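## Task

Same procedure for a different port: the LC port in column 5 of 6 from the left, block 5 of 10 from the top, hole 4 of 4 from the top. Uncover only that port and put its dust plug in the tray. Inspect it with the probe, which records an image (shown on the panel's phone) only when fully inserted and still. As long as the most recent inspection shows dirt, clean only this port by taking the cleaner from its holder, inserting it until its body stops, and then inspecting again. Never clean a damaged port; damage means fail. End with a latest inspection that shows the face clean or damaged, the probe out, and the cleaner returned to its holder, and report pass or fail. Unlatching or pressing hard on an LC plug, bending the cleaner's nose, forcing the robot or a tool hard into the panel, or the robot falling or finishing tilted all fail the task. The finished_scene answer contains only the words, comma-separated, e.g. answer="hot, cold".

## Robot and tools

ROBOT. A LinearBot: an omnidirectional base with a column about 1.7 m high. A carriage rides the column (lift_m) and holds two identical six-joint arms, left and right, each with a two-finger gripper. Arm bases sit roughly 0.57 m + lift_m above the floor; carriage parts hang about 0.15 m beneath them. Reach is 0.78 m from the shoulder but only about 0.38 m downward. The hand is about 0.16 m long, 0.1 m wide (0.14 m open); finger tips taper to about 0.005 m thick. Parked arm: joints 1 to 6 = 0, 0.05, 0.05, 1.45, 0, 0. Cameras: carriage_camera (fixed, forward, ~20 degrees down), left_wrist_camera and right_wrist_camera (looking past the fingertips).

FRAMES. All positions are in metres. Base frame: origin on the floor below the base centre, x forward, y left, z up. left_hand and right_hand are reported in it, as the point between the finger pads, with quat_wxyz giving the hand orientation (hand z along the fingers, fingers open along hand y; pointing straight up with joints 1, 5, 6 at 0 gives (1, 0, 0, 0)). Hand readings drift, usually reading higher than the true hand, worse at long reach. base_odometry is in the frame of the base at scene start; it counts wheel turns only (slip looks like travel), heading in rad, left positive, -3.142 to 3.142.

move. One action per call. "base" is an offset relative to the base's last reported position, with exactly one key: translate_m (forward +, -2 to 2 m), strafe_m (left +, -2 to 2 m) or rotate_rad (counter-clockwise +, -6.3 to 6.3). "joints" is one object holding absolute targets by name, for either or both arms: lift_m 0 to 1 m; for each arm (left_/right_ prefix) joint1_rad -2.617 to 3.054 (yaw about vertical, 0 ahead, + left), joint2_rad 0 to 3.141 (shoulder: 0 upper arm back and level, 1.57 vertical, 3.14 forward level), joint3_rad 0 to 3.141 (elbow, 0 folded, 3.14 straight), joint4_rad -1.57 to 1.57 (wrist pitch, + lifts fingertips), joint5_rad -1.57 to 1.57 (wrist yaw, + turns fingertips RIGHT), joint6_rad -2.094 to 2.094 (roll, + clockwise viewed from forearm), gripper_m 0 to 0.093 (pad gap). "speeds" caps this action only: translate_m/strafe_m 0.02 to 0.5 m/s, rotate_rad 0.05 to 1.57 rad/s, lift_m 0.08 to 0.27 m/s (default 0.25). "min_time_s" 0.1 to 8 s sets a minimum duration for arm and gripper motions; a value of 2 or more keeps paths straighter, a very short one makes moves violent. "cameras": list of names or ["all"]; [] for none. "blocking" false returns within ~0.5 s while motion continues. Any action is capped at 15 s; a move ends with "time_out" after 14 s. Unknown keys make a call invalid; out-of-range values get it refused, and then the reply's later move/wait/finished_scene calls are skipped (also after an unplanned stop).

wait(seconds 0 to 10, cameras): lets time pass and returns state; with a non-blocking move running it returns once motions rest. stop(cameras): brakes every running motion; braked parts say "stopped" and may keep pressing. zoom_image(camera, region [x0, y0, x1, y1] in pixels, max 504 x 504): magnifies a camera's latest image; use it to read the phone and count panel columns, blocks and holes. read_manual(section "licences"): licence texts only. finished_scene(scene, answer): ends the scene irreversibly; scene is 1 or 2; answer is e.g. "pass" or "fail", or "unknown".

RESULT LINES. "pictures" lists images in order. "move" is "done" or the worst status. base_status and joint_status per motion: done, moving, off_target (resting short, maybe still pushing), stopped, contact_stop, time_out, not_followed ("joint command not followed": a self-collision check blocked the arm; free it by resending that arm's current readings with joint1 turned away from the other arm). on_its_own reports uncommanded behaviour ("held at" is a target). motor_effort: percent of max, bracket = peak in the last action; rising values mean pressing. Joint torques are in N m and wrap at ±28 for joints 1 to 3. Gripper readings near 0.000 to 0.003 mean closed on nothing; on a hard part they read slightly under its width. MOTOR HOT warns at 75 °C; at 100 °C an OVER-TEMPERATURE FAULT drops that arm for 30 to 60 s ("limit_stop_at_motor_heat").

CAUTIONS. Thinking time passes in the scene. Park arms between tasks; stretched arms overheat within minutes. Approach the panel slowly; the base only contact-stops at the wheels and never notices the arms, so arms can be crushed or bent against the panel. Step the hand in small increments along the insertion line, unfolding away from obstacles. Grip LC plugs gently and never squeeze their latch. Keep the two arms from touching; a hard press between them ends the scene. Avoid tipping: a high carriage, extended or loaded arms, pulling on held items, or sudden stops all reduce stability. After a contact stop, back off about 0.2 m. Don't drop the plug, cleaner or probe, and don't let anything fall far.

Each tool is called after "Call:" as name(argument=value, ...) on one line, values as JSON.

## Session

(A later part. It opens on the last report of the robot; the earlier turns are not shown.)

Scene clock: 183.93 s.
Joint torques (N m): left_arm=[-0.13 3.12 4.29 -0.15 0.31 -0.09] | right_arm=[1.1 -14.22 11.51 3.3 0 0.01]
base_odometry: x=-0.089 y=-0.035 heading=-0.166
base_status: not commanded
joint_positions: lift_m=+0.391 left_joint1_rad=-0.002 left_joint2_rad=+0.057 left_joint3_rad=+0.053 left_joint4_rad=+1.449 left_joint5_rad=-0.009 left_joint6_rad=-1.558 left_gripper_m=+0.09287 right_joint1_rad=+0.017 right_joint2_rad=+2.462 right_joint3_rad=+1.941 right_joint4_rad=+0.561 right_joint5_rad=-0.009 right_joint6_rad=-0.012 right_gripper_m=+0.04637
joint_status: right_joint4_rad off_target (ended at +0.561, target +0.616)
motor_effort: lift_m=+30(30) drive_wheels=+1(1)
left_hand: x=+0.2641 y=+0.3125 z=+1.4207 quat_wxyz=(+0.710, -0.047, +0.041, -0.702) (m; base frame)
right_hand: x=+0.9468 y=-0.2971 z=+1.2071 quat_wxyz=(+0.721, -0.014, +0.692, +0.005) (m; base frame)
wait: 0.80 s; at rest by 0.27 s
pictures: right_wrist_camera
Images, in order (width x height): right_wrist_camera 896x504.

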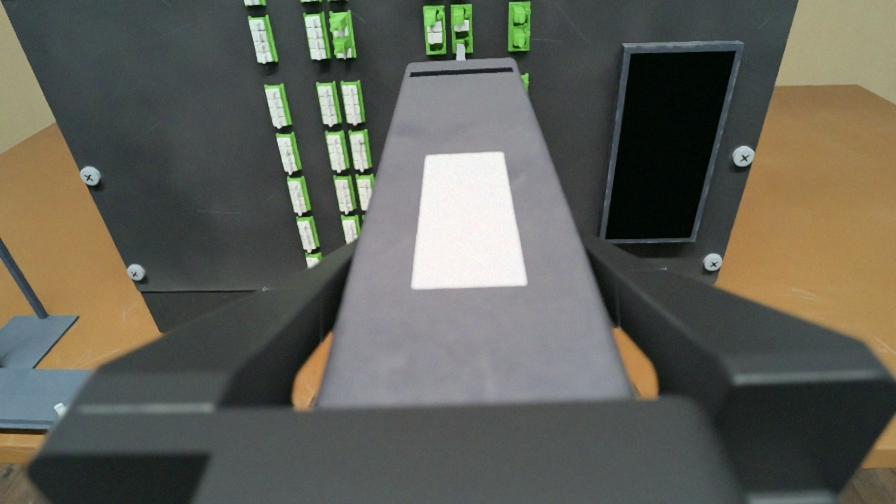

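Call:
move(joints={"right_joint1_rad": 0.0268, "right_joint2_rad": 2.4805, "right_joint3_rad": 2.006, "right_joint4_rad": 0.6116}, min_time_s=0.8)

Call:
wait(seconds=0.8, cameras=["right_wrist_camera"])

Call:
zoom_image(camera="right_wrist_camera", region=[440, 10, 480, 60])

Scene clock: 185.63 s.
Joint torques (N m): left_arm=[-0.13 3.12 4.27 -0.16 0.31 -0.09] | right_arm=[1.16 -14.2 11.58 3.31 0.02 0]
move: off_target
base_odometry: x=-0.089 y=-0.035 heading=-0.166
base_status: not commanded
joint_positions: lift_m=+0.391 left_joint1_rad=-0.002 left_joint2_rad=+0.057 left_joint3_rad=+0.053 left_joint4_rad=+1.449 left_joint5_rad=-0.009 left_joint6_rad=-1.558 left_gripper_m=+0.09287 right_joint1_rad=+0.018 right_joint2_rad=+2.471 right_joint3_rad=+1.954 right_joint4_rad=+0.557 right_joint5_rad=-0.009 right_joint6_rad=-0.012 right_gripper_m=+0.04637
joint_status: right_joint4_rad off_target (ended at +0.557, target +0.612); the others done
motor_effort: lift_m=+30(30) drive_wheels=+1(1)
left_hand: x=+0.2641 y=+0.3125 z=+1.4207 quat_wxyz=(+0.710, -0.047, +0.041, -0.702) (m; base frame)
right_hand: x=+0.9485 y=-0.2965 z=+1.2059 quat_wxyz=(+0.721, -0.014, +0.693, +0.005) (m; base frame)
pictures: none

Scene clock: 186.43 s.
Joint torques (N m): left_arm=[-0.12 3.12 4.29 -0.15 0.31 -0.09] | right_arm=[1.13 -14.16 11.54 3.31 0.01 0.01]
base_odometry: x=-0.089 y=-0.035 heading=-0.166
base_status: not commanded
joint_positions: lift_m=+0.391 left_joint1_rad=-0.002 left_joint2_rad=+0.057 left_joint3_rad=+0.053 left_joint4_rad=+1.449 left_joint5_rad=-0.009 left_joint6_rad=-1.558 left_gripper_m=+0.09287 right_joint1_rad=+0.018 right_joint2_rad=+2.471 right_joint3_rad=+1.954 right_joint4_rad=+0.557 right_joint5_rad=-0.009 right_joint6_rad=-0.012 right_gripper_m=+0.04637
joint_status: right_joint4_rad off_target (ended at +0.557, target +0.612); the others done
motor_effort: lift_m=+30(30) drive_wheels=+1(1)
left_hand: x=+0.2641 y=+0.3125 z=+1.4207 quat_wxyz=(+0.710, -0.047, +0.041, -0.702) (m; base frame)
right_hand: x=+0.9485 y=-0.2965 z=+1.2059 quat_wxyz=(+0.721, -0.014, +0.693, +0.005) (m; base frame)
wait: 0.80 s; at rest by 0.27 s
pictures: right_wrist_camera
Images, in order (width x height): right_wrist_camera 896x504.

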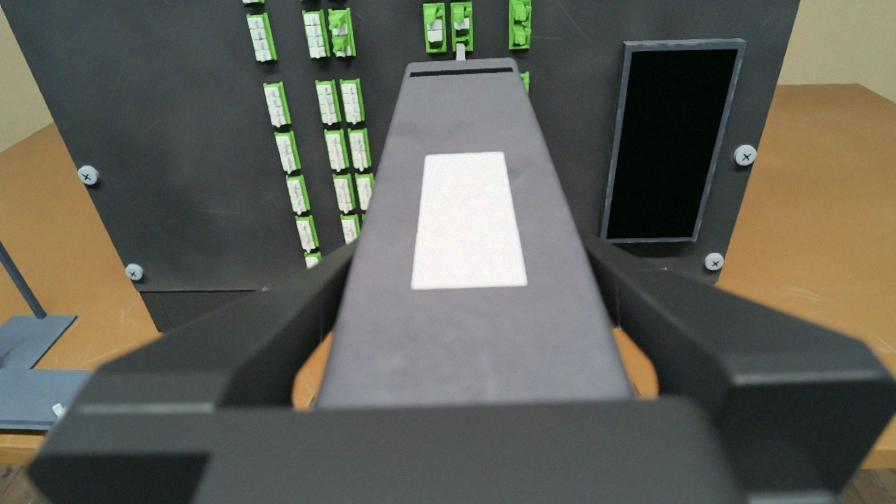

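Scaled by 10.080 from the camera's 896x504 image, which has a finer 1280x720 frame.

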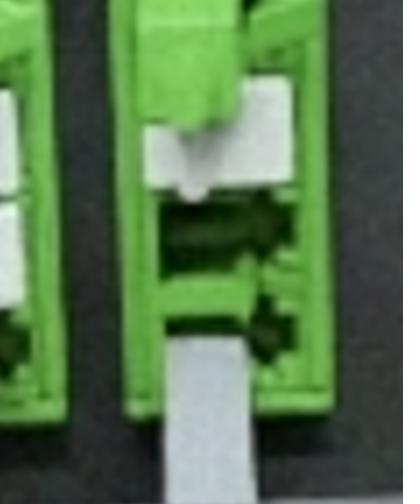

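Call:
move(joints={"right_joint1_rad": 0.0271, "right_joint2_rad": 2.4824, "right_joint3_rad": 2.015, "right_joint4_rad": 0.6045}, min_time_s=0.8)

Call:
wait(seconds=0.8, cameras=["right_wrist_camera"])

Call:
zoom_image(camera="right_wrist_camera", region=[440, 10, 480, 60])

Scene clock: 188.50 s.
Joint torques (N m): left_arm=[-0.13 3.11 4.27 -0.16 0.31 -0.09] | right_arm=[1.14 -14.26 11.48 3.31 0.01 0]
move: off_target
base_odometry: x=-0.089 y=-0.035 heading=-0.166
base_status: not commanded
joint_positions: lift_m=+0.391 left_joint1_rad=-0.002 left_joint2_rad=+0.057 left_joint3_rad=+0.053 left_joint4_rad=+1.449 left_joint5_rad=-0.009 left_joint6_rad=-1.558 left_gripper_m=+0.09287 right_joint1_rad=+0.018 right_joint2_rad=+2.473 right_joint3_rad=+1.964 right_joint4_rad=+0.550 right_joint5_rad=-0.009 right_joint6_rad=-0.012 right_gripper_m=+0.04637
joint_status: right_joint4_rad off_target (ended at +0.550, target +0.605); the others done
motor_effort: lift_m=+30(30) drive_wheels=+1(1)
left_hand: x=+0.2641 y=+0.3125 z=+1.4207 quat_wxyz=(+0.710, -0.047, +0.041, -0.702) (m; base frame)
right_hand: x=+0.9493 y=-0.2962 z=+1.2076 quat_wxyz=(+0.722, -0.014, +0.692, +0.005) (m; base frame)
pictures: none

Scene clock: 189.30 s.
Joint torques (N m): left_arm=[-0.13 3.12 4.29 -0.16 0.31 -0.09] | right_arm=[1.17 -14.12 11.52 3.32 0 0]
base_odometry: x=-0.089 y=-0.035 heading=-0.166
base_status: not commanded
joint_positions: lift_m=+0.391 left_joint1_rad=-0.002 left_joint2_rad=+0.057 left_joint3_rad=+0.053 left_joint4_rad=+1.449 left_joint5_rad=-0.009 left_joint6_rad=-1.558 left_gripper_m=+0.09287 right_joint1_rad=+0.018 right_joint2_rad=+2.473 right_joint3_rad=+1.964 right_joint4_rad=+0.550 right_joint5_rad=-0.009 right_joint6_rad=-0.012 right_gripper_m=+0.04637
joint_status: right_joint4_rad off_target (ended at +0.550, target +0.605); the others done
motor_effort: lift_m=+30(30) drive_wheels=+1(1)
left_hand: x=+0.2641 y=+0.3125 z=+1.4207 quat_wxyz=(+0.710, -0.047, +0.041, -0.702) (m; base frame)
right_hand: x=+0.9493 y=-0.2962 z=+1.2075 quat_wxyz=(+0.721, -0.014, +0.692, +0.005) (m; base frame)
wait: 0.80 s; at rest by 0.27 s
pictures: right_wrist_camera
Images, in order (width x height): right_wrist_camera 896x504.

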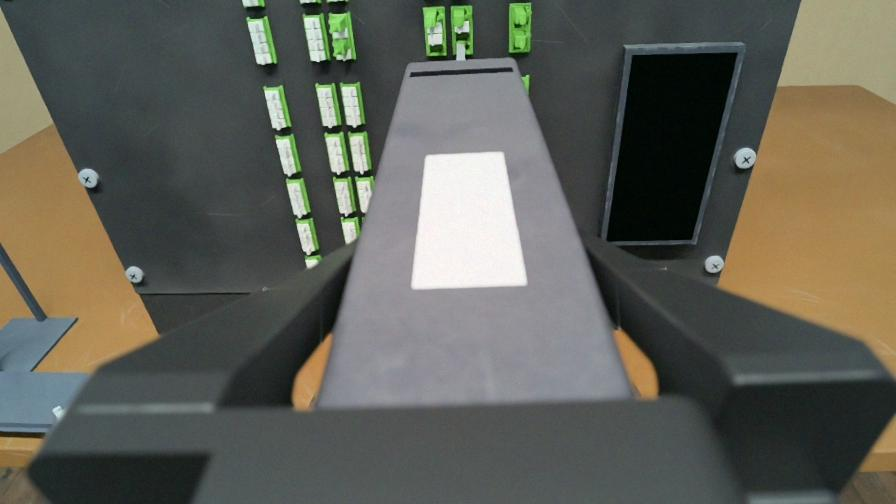

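Scaled by 10.080 from the camera's 896x504 image, which has a finer 1280x720 frame.

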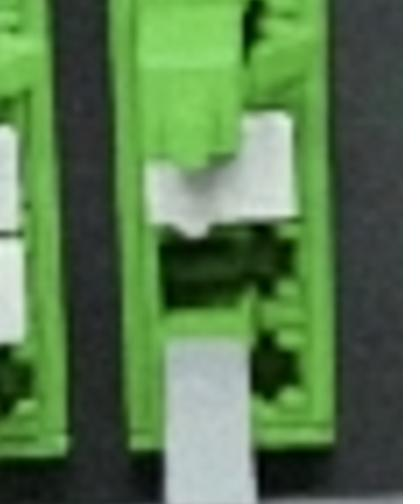

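Call:
move(joints={"right_joint1_rad": 0.0273, "right_joint2_rad": 2.4897, "right_joint3_rad": 2.0267, "right_joint4_rad": 0.6}, min_time_s=0.8)

Call:
wait(seconds=0.8, cameras=["right_wrist_camera"])

Call:
zoom_image(camera="right_wrist_camera", region=[440, 10, 480, 60])

Scene clock: 191.00 s.
Joint torques (N m): left_arm=[-0.13 3.12 4.27 -0.16 0.31 -0.09] | right_arm=[1.09 -14.27 11.55 3.32 0.01 0]
move: off_target
base_odometry: x=-0.089 y=-0.035 heading=-0.166
base_status: not commanded
joint_positions: lift_m=+0.391 left_joint1_rad=-0.002 left_joint2_rad=+0.057 left_joint3_rad=+0.053 left_joint4_rad=+1.449 left_joint5_rad=-0.009 left_joint6_rad=-1.558 left_gripper_m=+0.09287 right_joint1_rad=+0.019 right_joint2_rad=+2.479 right_joint3_rad=+1.975 right_joint4_rad=+0.545 right_joint5_rad=-0.009 right_joint6_rad=-0.012 right_gripper_m=+0.04637
joint_status: right_joint4_rad off_target (ended at +0.546, target +0.600); the others done
motor_effort: lift_m=+30(30) drive_wheels=+1(1)
left_hand: x=+0.2641 y=+0.3125 z=+1.4207 quat_wxyz=(+0.710, -0.047, +0.041, -0.702) (m; base frame)
right_hand: x=+0.9508 y=-0.2959 z=+1.2072 quat_wxyz=(+0.721, -0.014, +0.692, +0.005) (m; base frame)
pictures: none

Scene clock: 191.80 s.
Joint torques (N m): left_arm=[-0.13 3.12 4.29 -0.16 0.31 -0.09] | right_arm=[1.17 -14.27 11.52 3.31 0.01 -0.01]
base_odometry: x=-0.089 y=-0.035 heading=-0.166
base_status: not commanded
joint_positions: lift_m=+0.391 left_joint1_rad=-0.002 left_joint2_rad=+0.057 left_joint3_rad=+0.053 left_joint4_rad=+1.449 left_joint5_rad=-0.009 left_joint6_rad=-1.558 left_gripper_m=+0.09287 right_joint1_rad=+0.019 right_joint2_rad=+2.479 right_joint3_rad=+1.975 right_joint4_rad=+0.545 right_joint5_rad=-0.009 right_joint6_rad=-0.012 right_gripper_m=+0.04637
joint_status: right_joint4_rad off_target (ended at +0.546, target +0.600); the others done
motor_effort: lift_m=+30(30) drive_wheels=+0(1)
left_hand: x=+0.2641 y=+0.3125 z=+1.4207 quat_wxyz=(+0.710, -0.047, +0.041, -0.702) (m; base frame)
right_hand: x=+0.9508 y=-0.2959 z=+1.2072 quat_wxyz=(+0.721, -0.014, +0.692, +0.005) (m; base frame)
wait: 0.80 s; at rest by 0.27 s
pictures: right_wrist_camera
Images, in order (width x height): right_wrist_camera 896x504.

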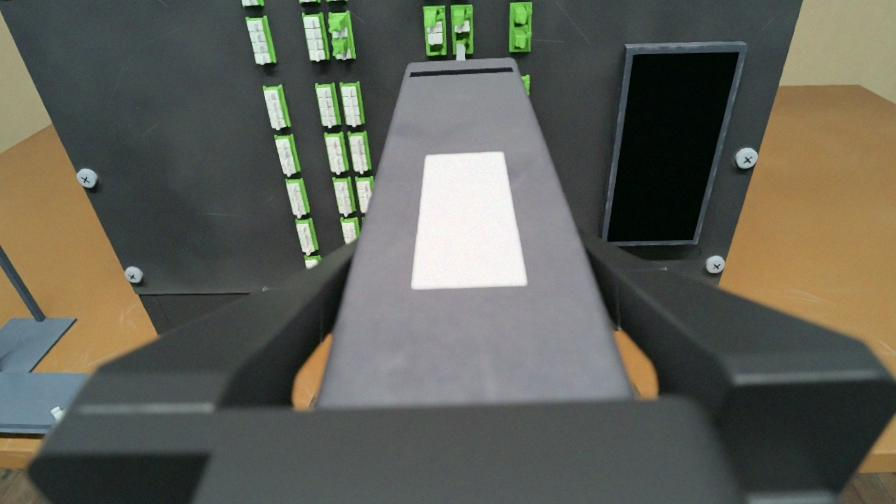

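Scaled by 10.080 from the camera's 896x504 image, which has a finer 1280x720 frame.

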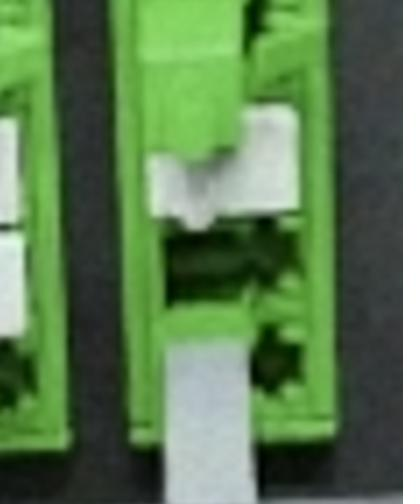

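Call:
move(joints={"right_joint2_rad": 2.4965, "right_joint3_rad": 2.039, "right_joint4_rad": 0.5944}, min_time_s=0.8)

Call:
wait(seconds=0.7, cameras=["right_wrist_camera"])

Call:
zoom_image(camera="right_wrist_camera", region=[440, 10, 480, 60])

Scene clock: 193.20 s.
Joint torques (N m): left_arm=[-0.12 3.12 4.29 -0.16 0.31 -0.09] | right_arm=[1.18 -14.28 11.51 3.3 -0.01 -0.01]
move: off_target
base_odometry: x=-0.089 y=-0.035 heading=-0.166
base_status: not commanded
joint_positions: lift_m=+0.391 left_joint1_rad=-0.002 left_joint2_rad=+0.057 left_joint3_rad=+0.053 left_joint4_rad=+1.449 left_joint5_rad=-0.009 left_joint6_rad=-1.558 left_gripper_m=+0.09287 right_joint1_rad=+0.019 right_joint2_rad=+2.486 right_joint3_rad=+1.987 right_joint4_rad=+0.540 right_joint5_rad=-0.009 right_joint6_rad=-0.012 right_gripper_m=+0.04637
joint_status: right_joint4_rad off_target (ended at +0.540, target +0.594); the others done
motor_effort: lift_m=+30(30) drive_wheels=+0(1)
left_hand: x=+0.2641 y=+0.3125 z=+1.4207 quat_wxyz=(+0.710, -0.047, +0.041, -0.702) (m; base frame)
right_hand: x=+0.9522 y=-0.2959 z=+1.2070 quat_wxyz=(+0.721, -0.014, +0.692, +0.005) (m; base frame)
pictures: none

Scene clock: 193.90 s.
Joint torques (N m): left_arm=[-0.12 3.12 4.29 -0.16 0.3 -0.09] | right_arm=[1.18 -14.3 11.56 3.31 0 0]
base_odometry: x=-0.089 y=-0.035 heading=-0.166
base_status: not commanded
joint_positions: lift_m=+0.391 left_joint1_rad=-0.002 left_joint2_rad=+0.057 left_joint3_rad=+0.053 left_joint4_rad=+1.449 left_joint5_rad=-0.009 left_joint6_rad=-1.558 left_gripper_m=+0.09287 right_joint1_rad=+0.019 right_joint2_rad=+2.486 right_joint3_rad=+1.987 right_joint4_rad=+0.540 right_joint5_rad=-0.009 right_joint6_rad=-0.012 right_gripper_m=+0.04637
joint_status: right_joint4_rad off_target (ended at +0.540, target +0.594); the others done
motor_effort: lift_m=+30(30) drive_wheels=+0(1)
left_hand: x=+0.2641 y=+0.3125 z=+1.4207 quat_wxyz=(+0.710, -0.047, +0.041, -0.702) (m; base frame)
right_hand: x=+0.9522 y=-0.2959 z=+1.2070 quat_wxyz=(+0.721, -0.014, +0.692, +0.005) (m; base frame)
wait: 0.70 s; at rest by 0.27 s
pictures: right_wrist_camera
Images, in order (width x height): right_wrist_camera 896x504.

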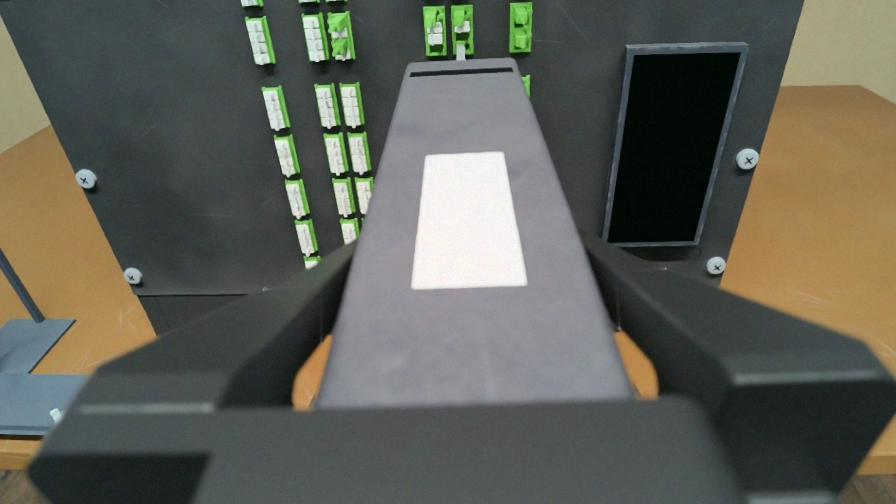

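Scaled by 10.080 from the camera's 896x504 image, which has a finer 1280x720 frame.

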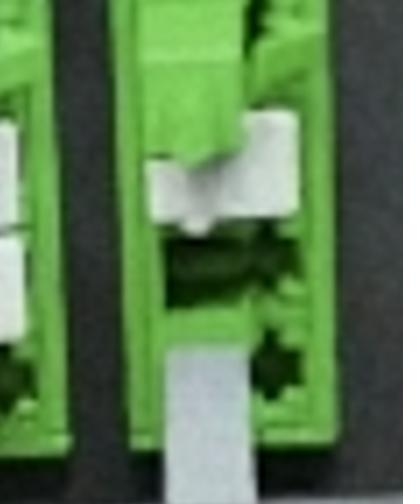

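Call:
move(joints={"right_joint2_rad": 2.5033, "right_joint3_rad": 2.0515, "right_joint4_rad": 0.5887}, min_time_s=0.8)

Call:
move(joints={"right_joint2_rad": 2.51, "right_joint3_rad": 2.064, "right_joint4_rad": 0.583}, min_time_s=0.8)

Call:
wait(seconds=0.7, cameras=["right_wrist_camera"])

Call:
zoom_image(camera="right_wrist_camera", region=[440, 10, 480, 60])

Scene clock: 195.40 s.
Joint torques (N m): left_arm=[-0.13 3.12 4.27 -0.15 0.31 -0.09] | right_arm=[1.16 -14.32 11.59 3.3 0 -0.01]
move: off_target
base_odometry: x=-0.089 y=-0.035 heading=-0.166
base_status: not commanded
joint_positions: lift_m=+0.391 left_joint1_rad=-0.002 left_joint2_rad=+0.057 left_joint3_rad=+0.053 left_joint4_rad=+1.449 left_joint5_rad=-0.009 left_joint6_rad=-1.558 left_gripper_m=+0.09287 right_joint1_rad=+0.019 right_joint2_rad=+2.493 right_joint3_rad=+2.000 right_joint4_rad=+0.535 right_joint5_rad=-0.009 right_joint6_rad=-0.012 right_gripper_m=+0.04637
joint_status: right_joint4_rad off_target (ended at +0.535, target +0.589); the others done
motor_effort: lift_m=+30(30) drive_wheels=+1(1)
left_hand: x=+0.2641 y=+0.3125 z=+1.4207 quat_wxyz=(+0.710, -0.047, +0.041, -0.702) (m; base frame)
right_hand: x=+0.9537 y=-0.2959 z=+1.2071 quat_wxyz=(+0.722, -0.014, +0.692, +0.005) (m; base frame)
pictures: none

Scene clock: 196.50 s.
Joint torques (N m): left_arm=[-0.12 3.12 4.29 -0.15 0.31 -0.09] | right_arm=[1.14 -14.35 11.6 3.31 0 -0.01]
move: off_target
base_odometry: x=-0.089 y=-0.035 heading=-0.166
base_status: not commanded
joint_positions: lift_m=+0.391 left_joint1_rad=-0.002 left_joint2_rad=+0.057 left_joint3_rad=+0.053 left_joint4_rad=+1.449 left_joint5_rad=-0.009 left_joint6_rad=-1.558 left_gripper_m=+0.09287 right_joint1_rad=+0.019 right_joint2_rad=+2.500 right_joint3_rad=+2.012 right_joint4_rad=+0.529 right_joint5_rad=-0.009 right_joint6_rad=-0.012 right_gripper_m=+0.04637
joint_status: right_joint4_rad off_target (ended at +0.529, target +0.583); the others done
motor_effort: lift_m=+30(30) drive_wheels=+1(1)
left_hand: x=+0.2641 y=+0.3125 z=+1.4207 quat_wxyz=(+0.710, -0.047, +0.041, -0.702) (m; base frame)
right_hand: x=+0.9551 y=-0.2958 z=+1.2072 quat_wxyz=(+0.722, -0.014, +0.692, +0.005) (m; base frame)
pictures: none

Scene clock: 197.20 s.
Joint torques (N m): left_arm=[-0.12 3.12 4.27 -0.15 0.31 -0.09] | right_arm=[1.2 -14.41 11.54 3.29 -0.01 -0.01]
base_odometry: x=-0.089 y=-0.035 heading=-0.166
base_status: not commanded
joint_positions: lift_m=+0.391 left_joint1_rad=-0.002 left_joint2_rad=+0.057 left_joint3_rad=+0.053 left_joint4_rad=+1.449 left_joint5_rad=-0.009 left_joint6_rad=-1.558 left_gripper_m=+0.09287 right_joint1_rad=+0.019 right_joint2_rad=+2.500 right_joint3_rad=+2.012 right_joint4_rad=+0.529 right_joint5_rad=-0.009 right_joint6_rad=-0.012 right_gripper_m=+0.04637
joint_status: right_joint4_rad off_target (ended at +0.529, target +0.583); the others done
motor_effort: lift_m=+30(30) drive_wheels=+0(1)
left_hand: x=+0.2641 y=+0.3125 z=+1.4207 quat_wxyz=(+0.710, -0.047, +0.041, -0.702) (m; base frame)
right_hand: x=+0.9551 y=-0.2958 z=+1.2072 quat_wxyz=(+0.722, -0.014, +0.692, +0.005) (m; base frame)
wait: 0.70 s; at rest by 0.27 s
pictures: right_wrist_camera
Images, in order (width x height): right_wrist_camera 896x504.

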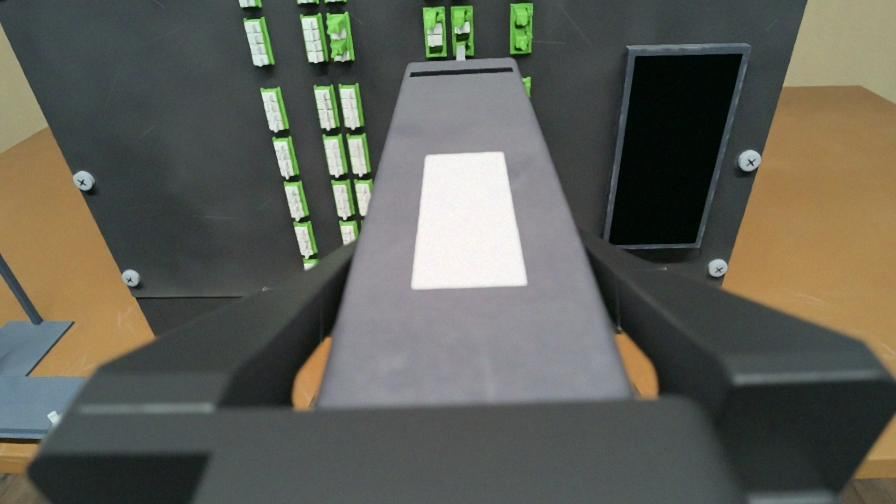

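Scaled by 10.080 from the camera's 896x504 image, which has a finer 1280x720 frame.

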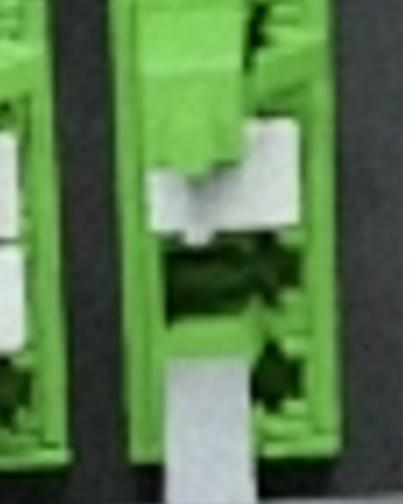

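Call:
move(joints={"right_joint2_rad": 2.5168, "right_joint3_rad": 2.0765, "right_joint4_rad": 0.5773}, min_time_s=0.8)

Call:
move(joints={"right_joint2_rad": 2.5235, "right_joint3_rad": 2.089, "right_joint4_rad": 0.5716}, min_time_s=0.8)

Call:
wait(seconds=0.7, cameras=["right_wrist_camera"])

Call:
zoom_image(camera="right_wrist_camera", region=[440, 10, 480, 60])

Scene clock: 198.73 s.
Joint torques (N m): left_arm=[-0.13 3.12 4.27 -0.15 0.31 -0.09] | right_arm=[1.14 -14.26 11.7 3.3 0 0.01]
move: off_target
base_odometry: x=-0.089 y=-0.035 heading=-0.166
base_status: not commanded
joint_positions: lift_m=+0.391 left_joint1_rad=-0.002 left_joint2_rad=+0.057 left_joint3_rad=+0.053 left_joint4_rad=+1.449 left_joint5_rad=-0.009 left_joint6_rad=-1.558 left_gripper_m=+0.09287 right_joint1_rad=+0.019 right_joint2_rad=+2.505 right_joint3_rad=+2.023 right_joint4_rad=+0.523 right_joint5_rad=-0.009 right_joint6_rad=-0.012 right_gripper_m=+0.04637
joint_status: right_joint4_rad off_target (ended at +0.523, target +0.577); the others done
motor_effort: lift_m=+30(30) drive_wheels=+0(1)
left_hand: x=+0.2641 y=+0.3125 z=+1.4207 quat_wxyz=(+0.710, -0.047, +0.041, -0.702) (m; base frame)
right_hand: x=+0.9562 y=-0.2958 z=+1.2072 quat_wxyz=(+0.721, -0.014, +0.692, +0.005) (m; base frame)
pictures: none

Scene clock: 199.83 s.
Joint torques (N m): left_arm=[-0.12 3.11 4.27 -0.16 0.31 -0.09] | right_arm=[1.2 -13.97 12 3.3 0.02 0]
move: off_target
base_odometry: x=-0.089 y=-0.035 heading=-0.166
base_status: not commanded
joint_positions: lift_m=+0.391 left_joint1_rad=-0.002 left_joint2_rad=+0.057 left_joint3_rad=+0.053 left_joint4_rad=+1.449 left_joint5_rad=-0.009 left_joint6_rad=-1.558 left_gripper_m=+0.09287 right_joint1_rad=+0.019 right_joint2_rad=+2.508 right_joint3_rad=+2.031 right_joint4_rad=+0.517 right_joint5_rad=-0.009 right_joint6_rad=-0.012 right_gripper_m=+0.04637
joint_status: right_joint4_rad off_target (ended at +0.517, target +0.572); the others done
motor_effort: lift_m=+30(30) drive_wheels=+0(1)
left_hand: x=+0.2641 y=+0.3125 z=+1.4207 quat_wxyz=(+0.710, -0.047, +0.041, -0.702) (m; base frame)
right_hand: x=+0.9571 y=-0.2958 z=+1.2075 quat_wxyz=(+0.721, -0.014, +0.693, +0.005) (m; base frame)
pictures: none

Scene clock: 200.53 s.
Joint torques (N m): left_arm=[-0.13 3.12 4.27 -0.16 0.31 -0.09] | right_arm=[1.17 -14.04 12.01 3.31 -0.01 -0.02]
base_odometry: x=-0.089 y=-0.035 heading=-0.166
base_status: not commanded
joint_positions: lift_m=+0.391 left_joint1_rad=-0.002 left_joint2_rad=+0.057 left_joint3_rad=+0.053 left_joint4_rad=+1.449 left_joint5_rad=-0.009 left_joint6_rad=-1.558 left_gripper_m=+0.09287 right_joint1_rad=+0.019 right_joint2_rad=+2.508 right_joint3_rad=+2.031 right_joint4_rad=+0.517 right_joint5_rad=-0.009 right_joint6_rad=-0.012 right_gripper_m=+0.04637
joint_status: right_joint4_rad off_target (ended at +0.517, target +0.572); the others done
motor_effort: lift_m=+30(30) drive_wheels=+0(1)
left_hand: x=+0.2641 y=+0.3125 z=+1.4207 quat_wxyz=(+0.710, -0.047, +0.041, -0.702) (m; base frame)
right_hand: x=+0.9571 y=-0.2958 z=+1.2075 quat_wxyz=(+0.721, -0.014, +0.693, +0.005) (m; base frame)
wait: 0.70 s; at rest by 0.27 s
pictures: right_wrist_camera
Images, in order (width x height): right_wrist_camera 896x504.

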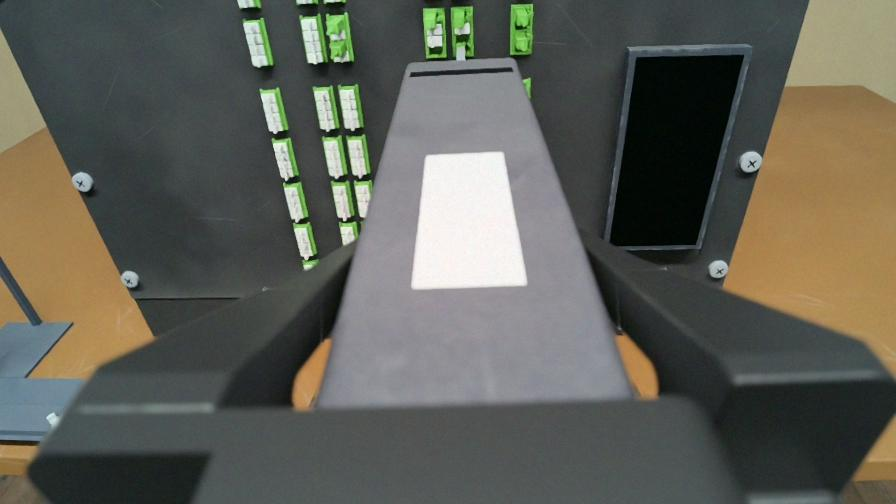

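Scaled by 10.080 from the camera's 896x504 image, which has a finer 1280x720 frame.

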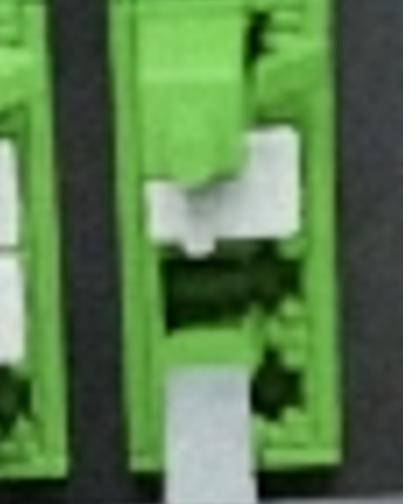

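Call:
move(joints={"right_joint2_rad": 2.5302, "right_joint3_rad": 2.1015, "right_joint4_rad": 0.566}, min_time_s=0.8)

Call:
move(joints={"right_joint2_rad": 2.537, "right_joint3_rad": 2.114, "right_joint4_rad": 0.5602}, min_time_s=0.8)

Call:
wait(seconds=0.7, cameras=["right_wrist_camera"])

Call:
zoom_image(camera="right_wrist_camera", region=[440, 15, 480, 65])

Scene clock: 202.13 s.
Joint torques (N m): left_arm=[-0.13 3.12 4.27 -0.16 0.3 -0.09] | right_arm=[1.17 -13.67 12.36 3.33 0 0]
move: off_target
base_odometry: x=-0.089 y=-0.035 heading=-0.166
base_status: not commanded
joint_positions: lift_m=+0.391 left_joint1_rad=-0.002 left_joint2_rad=+0.057 left_joint3_rad=+0.053 left_joint4_rad=+1.449 left_joint5_rad=-0.009 left_joint6_rad=-1.558 left_gripper_m=+0.09287 right_joint1_rad=+0.019 right_joint2_rad=+2.511 right_joint3_rad=+2.039 right_joint4_rad=+0.510 right_joint5_rad=-0.009 right_joint6_rad=-0.012 right_gripper_m=+0.04637
joint_status: right_joint3_rad off_target (ended at +2.040, target +2.102); right_joint4_rad off_target (ended at +0.510, target +0.566); the others done
motor_effort: lift_m=+30(30) drive_wheels=+1(1)
left_hand: x=+0.2641 y=+0.3125 z=+1.4207 quat_wxyz=(+0.710, -0.047, +0.041, -0.702) (m; base frame)
right_hand: x=+0.9579 y=-0.2958 z=+1.2077 quat_wxyz=(+0.720, -0.014, +0.693, +0.005) (m; base frame)
pictures: none

Scene clock: 203.23 s.
Joint torques (N m): left_arm=[-0.13 3.12 4.27 -0.16 0.31 -0.09] | right_arm=[1.2 -13.41 12.63 3.34 -0.02 0.01]
move: off_target
base_odometry: x=-0.089 y=-0.035 heading=-0.166
base_status: not commanded
joint_positions: lift_m=+0.391 left_joint1_rad=-0.002 left_joint2_rad=+0.057 left_joint3_rad=+0.053 left_joint4_rad=+1.449 left_joint5_rad=-0.009 left_joint6_rad=-1.558 left_gripper_m=+0.09287 right_joint1_rad=+0.019 right_joint2_rad=+2.515 right_joint3_rad=+2.048 right_joint4_rad=+0.503 right_joint5_rad=-0.008 right_joint6_rad=-0.012 right_gripper_m=+0.04637
joint_status: right_joint3_rad off_target (ended at +2.048, target +2.114); right_joint4_rad off_target (ended at +0.503, target +0.560); the others done
motor_effort: lift_m=+30(30) drive_wheels=+1(1)
left_hand: x=+0.2641 y=+0.3125 z=+1.4207 quat_wxyz=(+0.710, -0.047, +0.041, -0.702) (m; base frame)
right_hand: x=+0.9587 y=-0.2960 z=+1.2077 quat_wxyz=(+0.720, -0.014, +0.694, +0.005) (m; base frame)
pictures: none

Scene clock: 203.93 s.
Joint torques (N m): left_arm=[-0.13 3.12 4.27 -0.16 0.31 -0.09] | right_arm=[1.1 -13.44 12.7 3.34 -0.01 0]
base_odometry: x=-0.089 y=-0.035 heading=-0.166
base_status: not commanded
joint_positions: lift_m=+0.391 left_joint1_rad=-0.002 left_joint2_rad=+0.057 left_joint3_rad=+0.053 left_joint4_rad=+1.449 left_joint5_rad=-0.009 left_joint6_rad=-1.558 left_gripper_m=+0.09287 right_joint1_rad=+0.019 right_joint2_rad=+2.515 right_joint3_rad=+2.048 right_joint4_rad=+0.503 right_joint5_rad=-0.008 right_joint6_rad=-0.012 right_gripper_m=+0.04637
joint_status: right_joint3_rad off_target (ended at +2.048, target +2.114); right_joint4_rad off_target (ended at +0.503, target +0.560); the others done
motor_effort: lift_m=+30(30) drive_wheels=+1(1)
left_hand: x=+0.2641 y=+0.3125 z=+1.4207 quat_wxyz=(+0.710, -0.047, +0.041, -0.702) (m; base frame)
right_hand: x=+0.9587 y=-0.2960 z=+1.2077 quat_wxyz=(+0.720, -0.014, +0.694, +0.005) (m; base frame)
wait: 0.70 s; at rest by 0.27 s
pictures: right_wrist_camera
Images, in order (width x height): right_wrist_camera 896x504.

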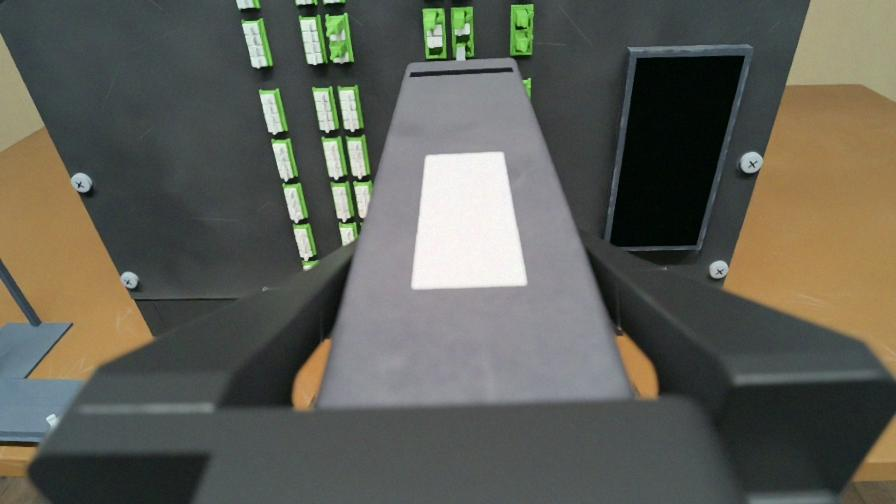

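Scaled by 10.080 from the camera's 896x504 image, which has a finer 1280x720 frame.

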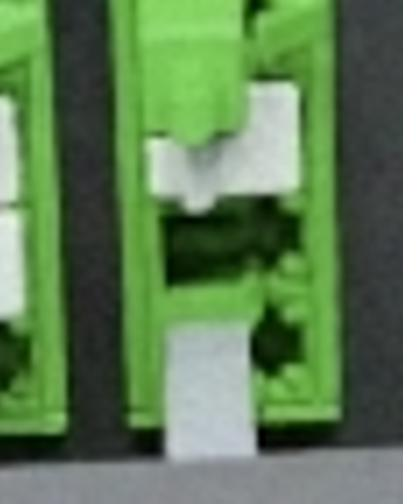

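Call:
move(joints={"right_joint2_rad": 2.545, "right_joint3_rad": 2.126, "right_joint4_rad": 0.5602}, min_time_s=0.8)

Call:
move(joints={"right_joint2_rad": 2.553, "right_joint3_rad": 2.138, "right_joint4_rad": 0.5602}, min_time_s=0.8)

Call:
wait(seconds=0.7, cameras=["right_wrist_camera"])

Call:
zoom_image(camera="right_wrist_camera", region=[440, 15, 480, 65])

Scene clock: 205.63 s.
Joint torques (N m): left_arm=[-0.13 3.12 4.29 -0.16 0.31 -0.09] | right_arm=[1.14 -13.26 12.9 3.38 -0.05 -0.01]
move: off_target
base_odometry: x=-0.089 y=-0.035 heading=-0.166
base_status: not commanded
joint_positions: lift_m=+0.391 left_joint1_rad=-0.002 left_joint2_rad=+0.057 left_joint3_rad=+0.053 left_joint4_rad=+1.449 left_joint5_rad=-0.009 left_joint6_rad=-1.558 left_gripper_m=+0.09287 right_joint1_rad=+0.019 right_joint2_rad=+2.520 right_joint3_rad=+2.057 right_joint4_rad=+0.500 right_joint5_rad=-0.005 right_joint6_rad=-0.012 right_gripper_m=+0.04637
joint_status: right_joint3_rad off_target (ended at +2.057, target +2.126); right_joint4_rad off_target (ended at +0.500, target +0.560); the others done
motor_effort: lift_m=+30(30) drive_wheels=+2(2)
left_hand: x=+0.2641 y=+0.3125 z=+1.4207 quat_wxyz=(+0.710, -0.047, +0.041, -0.702) (m; base frame)
right_hand: x=+0.9598 y=-0.2965 z=+1.2077 quat_wxyz=(+0.720, -0.013, +0.694, +0.004) (m; base frame)
pictures: none

Scene clock: 206.73 s.
Joint torques (N m): left_arm=[-0.13 3.12 4.29 -0.16 0.31 -0.09] | right_arm=[1.16 -13.08 12.98 3.4 -0.1 0]
move: off_target
base_odometry: x=-0.089 y=-0.035 heading=-0.166
base_status: not commanded
joint_positions: lift_m=+0.391 left_joint1_rad=-0.002 left_joint2_rad=+0.057 left_joint3_rad=+0.053 left_joint4_rad=+1.449 left_joint5_rad=-0.009 left_joint6_rad=-1.558 left_gripper_m=+0.09287 right_joint1_rad=+0.019 right_joint2_rad=+2.527 right_joint3_rad=+2.067 right_joint4_rad=+0.498 right_joint5_rad=-0.001 right_joint6_rad=-0.012 right_gripper_m=+0.04637
joint_status: right_joint3_rad off_target (ended at +2.067, target +2.138); right_joint4_rad off_target (ended at +0.498, target +0.560); the others done
motor_effort: lift_m=+30(30) drive_wheels=+2(2)
left_hand: x=+0.2641 y=+0.3125 z=+1.4207 quat_wxyz=(+0.710, -0.047, +0.041, -0.702) (m; base frame)
right_hand: x=+0.9610 y=-0.2972 z=+1.2073 quat_wxyz=(+0.720, -0.011, +0.694, +0.003) (m; base frame)
pictures: none

Scene clock: 207.43 s.
Joint torques (N m): left_arm=[-0.13 3.12 4.27 -0.16 0.31 -0.09] | right_arm=[1.16 -13.08 13.08 3.41 -0.1 -0.01]
base_odometry: x=-0.089 y=-0.035 heading=-0.166
base_status: not commanded
joint_positions: lift_m=+0.391 left_joint1_rad=-0.002 left_joint2_rad=+0.057 left_joint3_rad=+0.053 left_joint4_rad=+1.449 left_joint5_rad=-0.009 left_joint6_rad=-1.558 left_gripper_m=+0.09287 right_joint1_rad=+0.019 right_joint2_rad=+2.527 right_joint3_rad=+2.068 right_joint4_rad=+0.498 right_joint5_rad=-0.001 right_joint6_rad=-0.012 right_gripper_m=+0.04637
joint_status: right_joint3_rad off_target (ended at +2.067, target +2.138); right_joint4_rad off_target (ended at +0.498, target +0.560); the others done
motor_effort: lift_m=+30(30) drive_wheels=+2(2)
left_hand: x=+0.2641 y=+0.3125 z=+1.4207 quat_wxyz=(+0.710, -0.047, +0.041, -0.702) (m; base frame)
right_hand: x=+0.9610 y=-0.2972 z=+1.2074 quat_wxyz=(+0.720, -0.011, +0.693, +0.003) (m; base frame)
wait: 0.70 s; at rest by 0.27 s
pictures: right_wrist_camera
Images, in order (width x height): right_wrist_camera 896x504.

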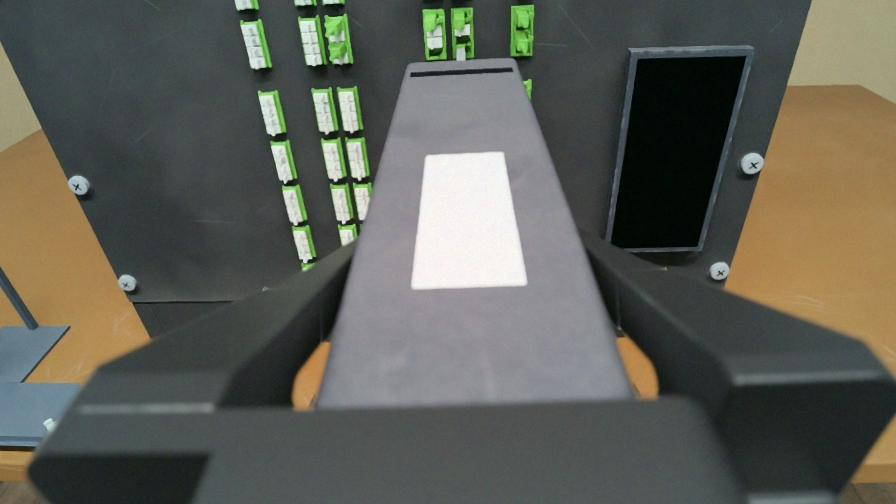

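Scaled by 10.080 from the camera's 896x504 image, which has a finer 1280x720 frame.

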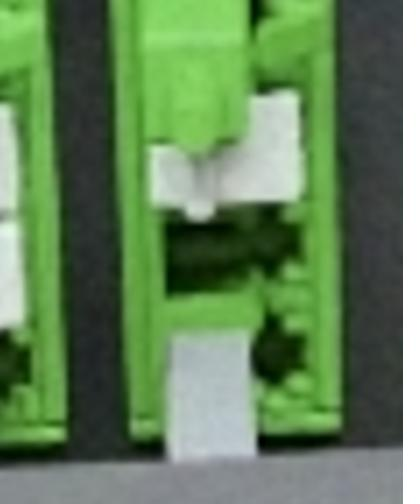

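Call:
move(joints={"right_joint2_rad": 2.561, "right_joint3_rad": 2.150, "right_joint4_rad": 0.5590}, min_time_s=0.8)

Call:
move(joints={"right_joint2_rad": 2.569, "right_joint3_rad": 2.162, "right_joint4_rad": 0.5580}, min_time_s=0.8)

Call:
wait(seconds=1, cameras=["right_wrist_camera"])

Call:
zoom_image(camera="right_wrist_camera", region=[440, 15, 480, 65])

Scene clock: 209.17 s.
Joint torques (N m): left_arm=[-0.13 3.12 4.29 -0.16 0.31 -0.09] | right_arm=[0.91 -13.14 13.05 3.42 -0.14 -0.01]
move: off_target
base_odometry: x=-0.089 y=-0.035 heading=-0.166
base_status: not commanded
joint_positions: lift_m=+0.391 left_joint1_rad=-0.002 left_joint2_rad=+0.057 left_joint3_rad=+0.053 left_joint4_rad=+1.449 left_joint5_rad=-0.009 left_joint6_rad=-1.558 left_gripper_m=+0.09287 right_joint1_rad=+0.021 right_joint2_rad=+2.535 right_joint3_rad=+2.079 right_joint4_rad=+0.496 right_joint5_rad=+0.003 right_joint6_rad=-0.012 right_gripper_m=+0.04637
joint_status: right_joint3_rad off_target (ended at +2.079, target +2.150); right_joint4_rad off_target (ended at +0.496, target +0.559); the others done
motor_effort: lift_m=+30(30) drive_wheels=+3(3)
left_hand: x=+0.2641 y=+0.3125 z=+1.4207 quat_wxyz=(+0.710, -0.047, +0.041, -0.702) (m; base frame)
right_hand: x=+0.9624 y=-0.2962 z=+1.2068 quat_wxyz=(+0.721, -0.010, +0.693, +0.002) (m; base frame)
pictures: none

Scene clock: 210.27 s.
Joint torques (N m): left_arm=[-0.13 3.12 4.27 -0.16 0.31 -0.09] | right_arm=[0.92 -13.11 13.18 3.44 -0.18 0]
move: off_target
base_odometry: x=-0.089 y=-0.035 heading=-0.166
base_status: not commanded
joint_positions: lift_m=+0.391 left_joint1_rad=-0.002 left_joint2_rad=+0.057 left_joint3_rad=+0.053 left_joint4_rad=+1.449 left_joint5_rad=-0.009 left_joint6_rad=-1.558 left_gripper_m=+0.09287 right_joint1_rad=+0.021 right_joint2_rad=+2.542 right_joint3_rad=+2.089 right_joint4_rad=+0.494 right_joint5_rad=+0.006 right_joint6_rad=-0.012 right_gripper_m=+0.04637
joint_status: right_joint3_rad off_target (ended at +2.089, target +2.162); right_joint4_rad off_target (ended at +0.494, target +0.558); the others done
motor_effort: lift_m=+30(30) drive_wheels=+3(3)
left_hand: x=+0.2641 y=+0.3125 z=+1.4207 quat_wxyz=(+0.710, -0.047, +0.041, -0.702) (m; base frame)
right_hand: x=+0.9636 y=-0.2967 z=+1.2068 quat_wxyz=(+0.722, -0.009, +0.692, +0.001) (m; base frame)
pictures: none

Scene clock: 211.27 s.
Joint torques (N m): left_arm=[-0.12 3.12 4.27 -0.16 0.31 -0.09] | right_arm=[1.01 -13.12 13.24 3.41 -0.2 -0.01]
base_odometry: x=-0.089 y=-0.035 heading=-0.166
base_status: not commanded
joint_positions: lift_m=+0.391 left_joint1_rad=-0.002 left_joint2_rad=+0.057 left_joint3_rad=+0.053 left_joint4_rad=+1.449 left_joint5_rad=-0.009 left_joint6_rad=-1.558 left_gripper_m=+0.09287 right_joint1_rad=+0.021 right_joint2_rad=+2.542 right_joint3_rad=+2.089 right_joint4_rad=+0.494 right_joint5_rad=+0.006 right_joint6_rad=-0.012 right_gripper_m=+0.04637
joint_status: right_joint3_rad off_target (ended at +2.089, target +2.162); right_joint4_rad off_target (ended at +0.494, target +0.558); the others done
motor_effort: lift_m=+30(30) drive_wheels=+3(3)
left_hand: x=+0.2641 y=+0.3125 z=+1.4207 quat_wxyz=(+0.710, -0.047, +0.041, -0.702) (m; base frame)
right_hand: x=+0.9636 y=-0.2967 z=+1.2068 quat_wxyz=(+0.722, -0.009, +0.692, +0.001) (m; base frame)
wait: 1.00 s; at rest by 0.27 s
pictures: right_wrist_camera
Images, in order (width x height): right_wrist_camera 896x504.

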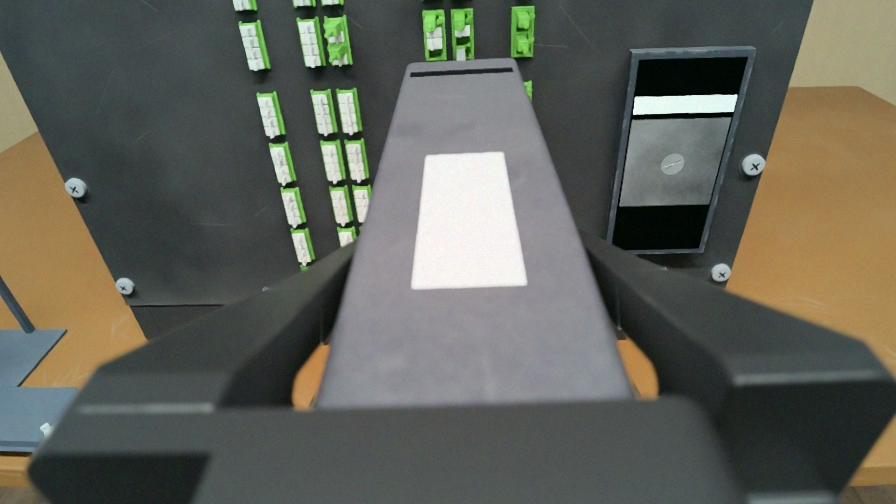

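Scaled by 10.080 from the camera's 896x504 image, which has a finer 1280x720 frame.

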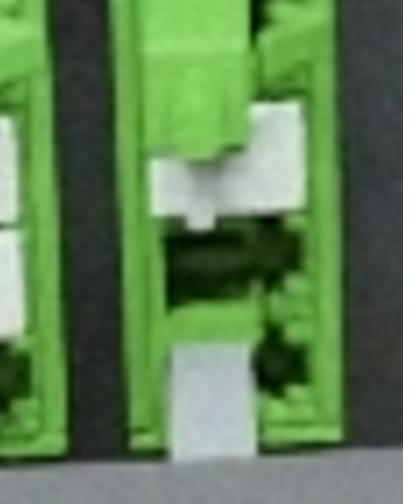

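Call:
zoom_image(camera="right_wrist_camera", region=[655, 147, 691, 183])

Call:
zoom_image(camera="right_wrist_camera", region=[610, 80, 750, 220])

Scaled by 14.000 from the camera's 896x504 image, which has a finer 1280x720 frame.

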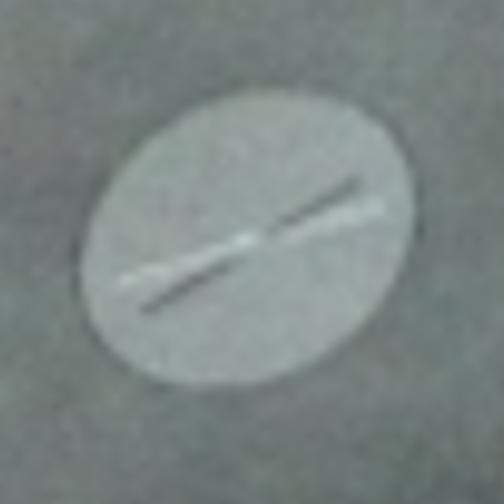

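Scaled by 3.600 from the camera's 896x504 image, which has a finer 1280x720 frame.

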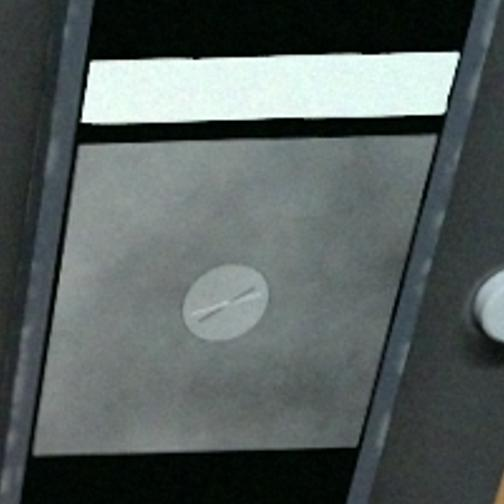

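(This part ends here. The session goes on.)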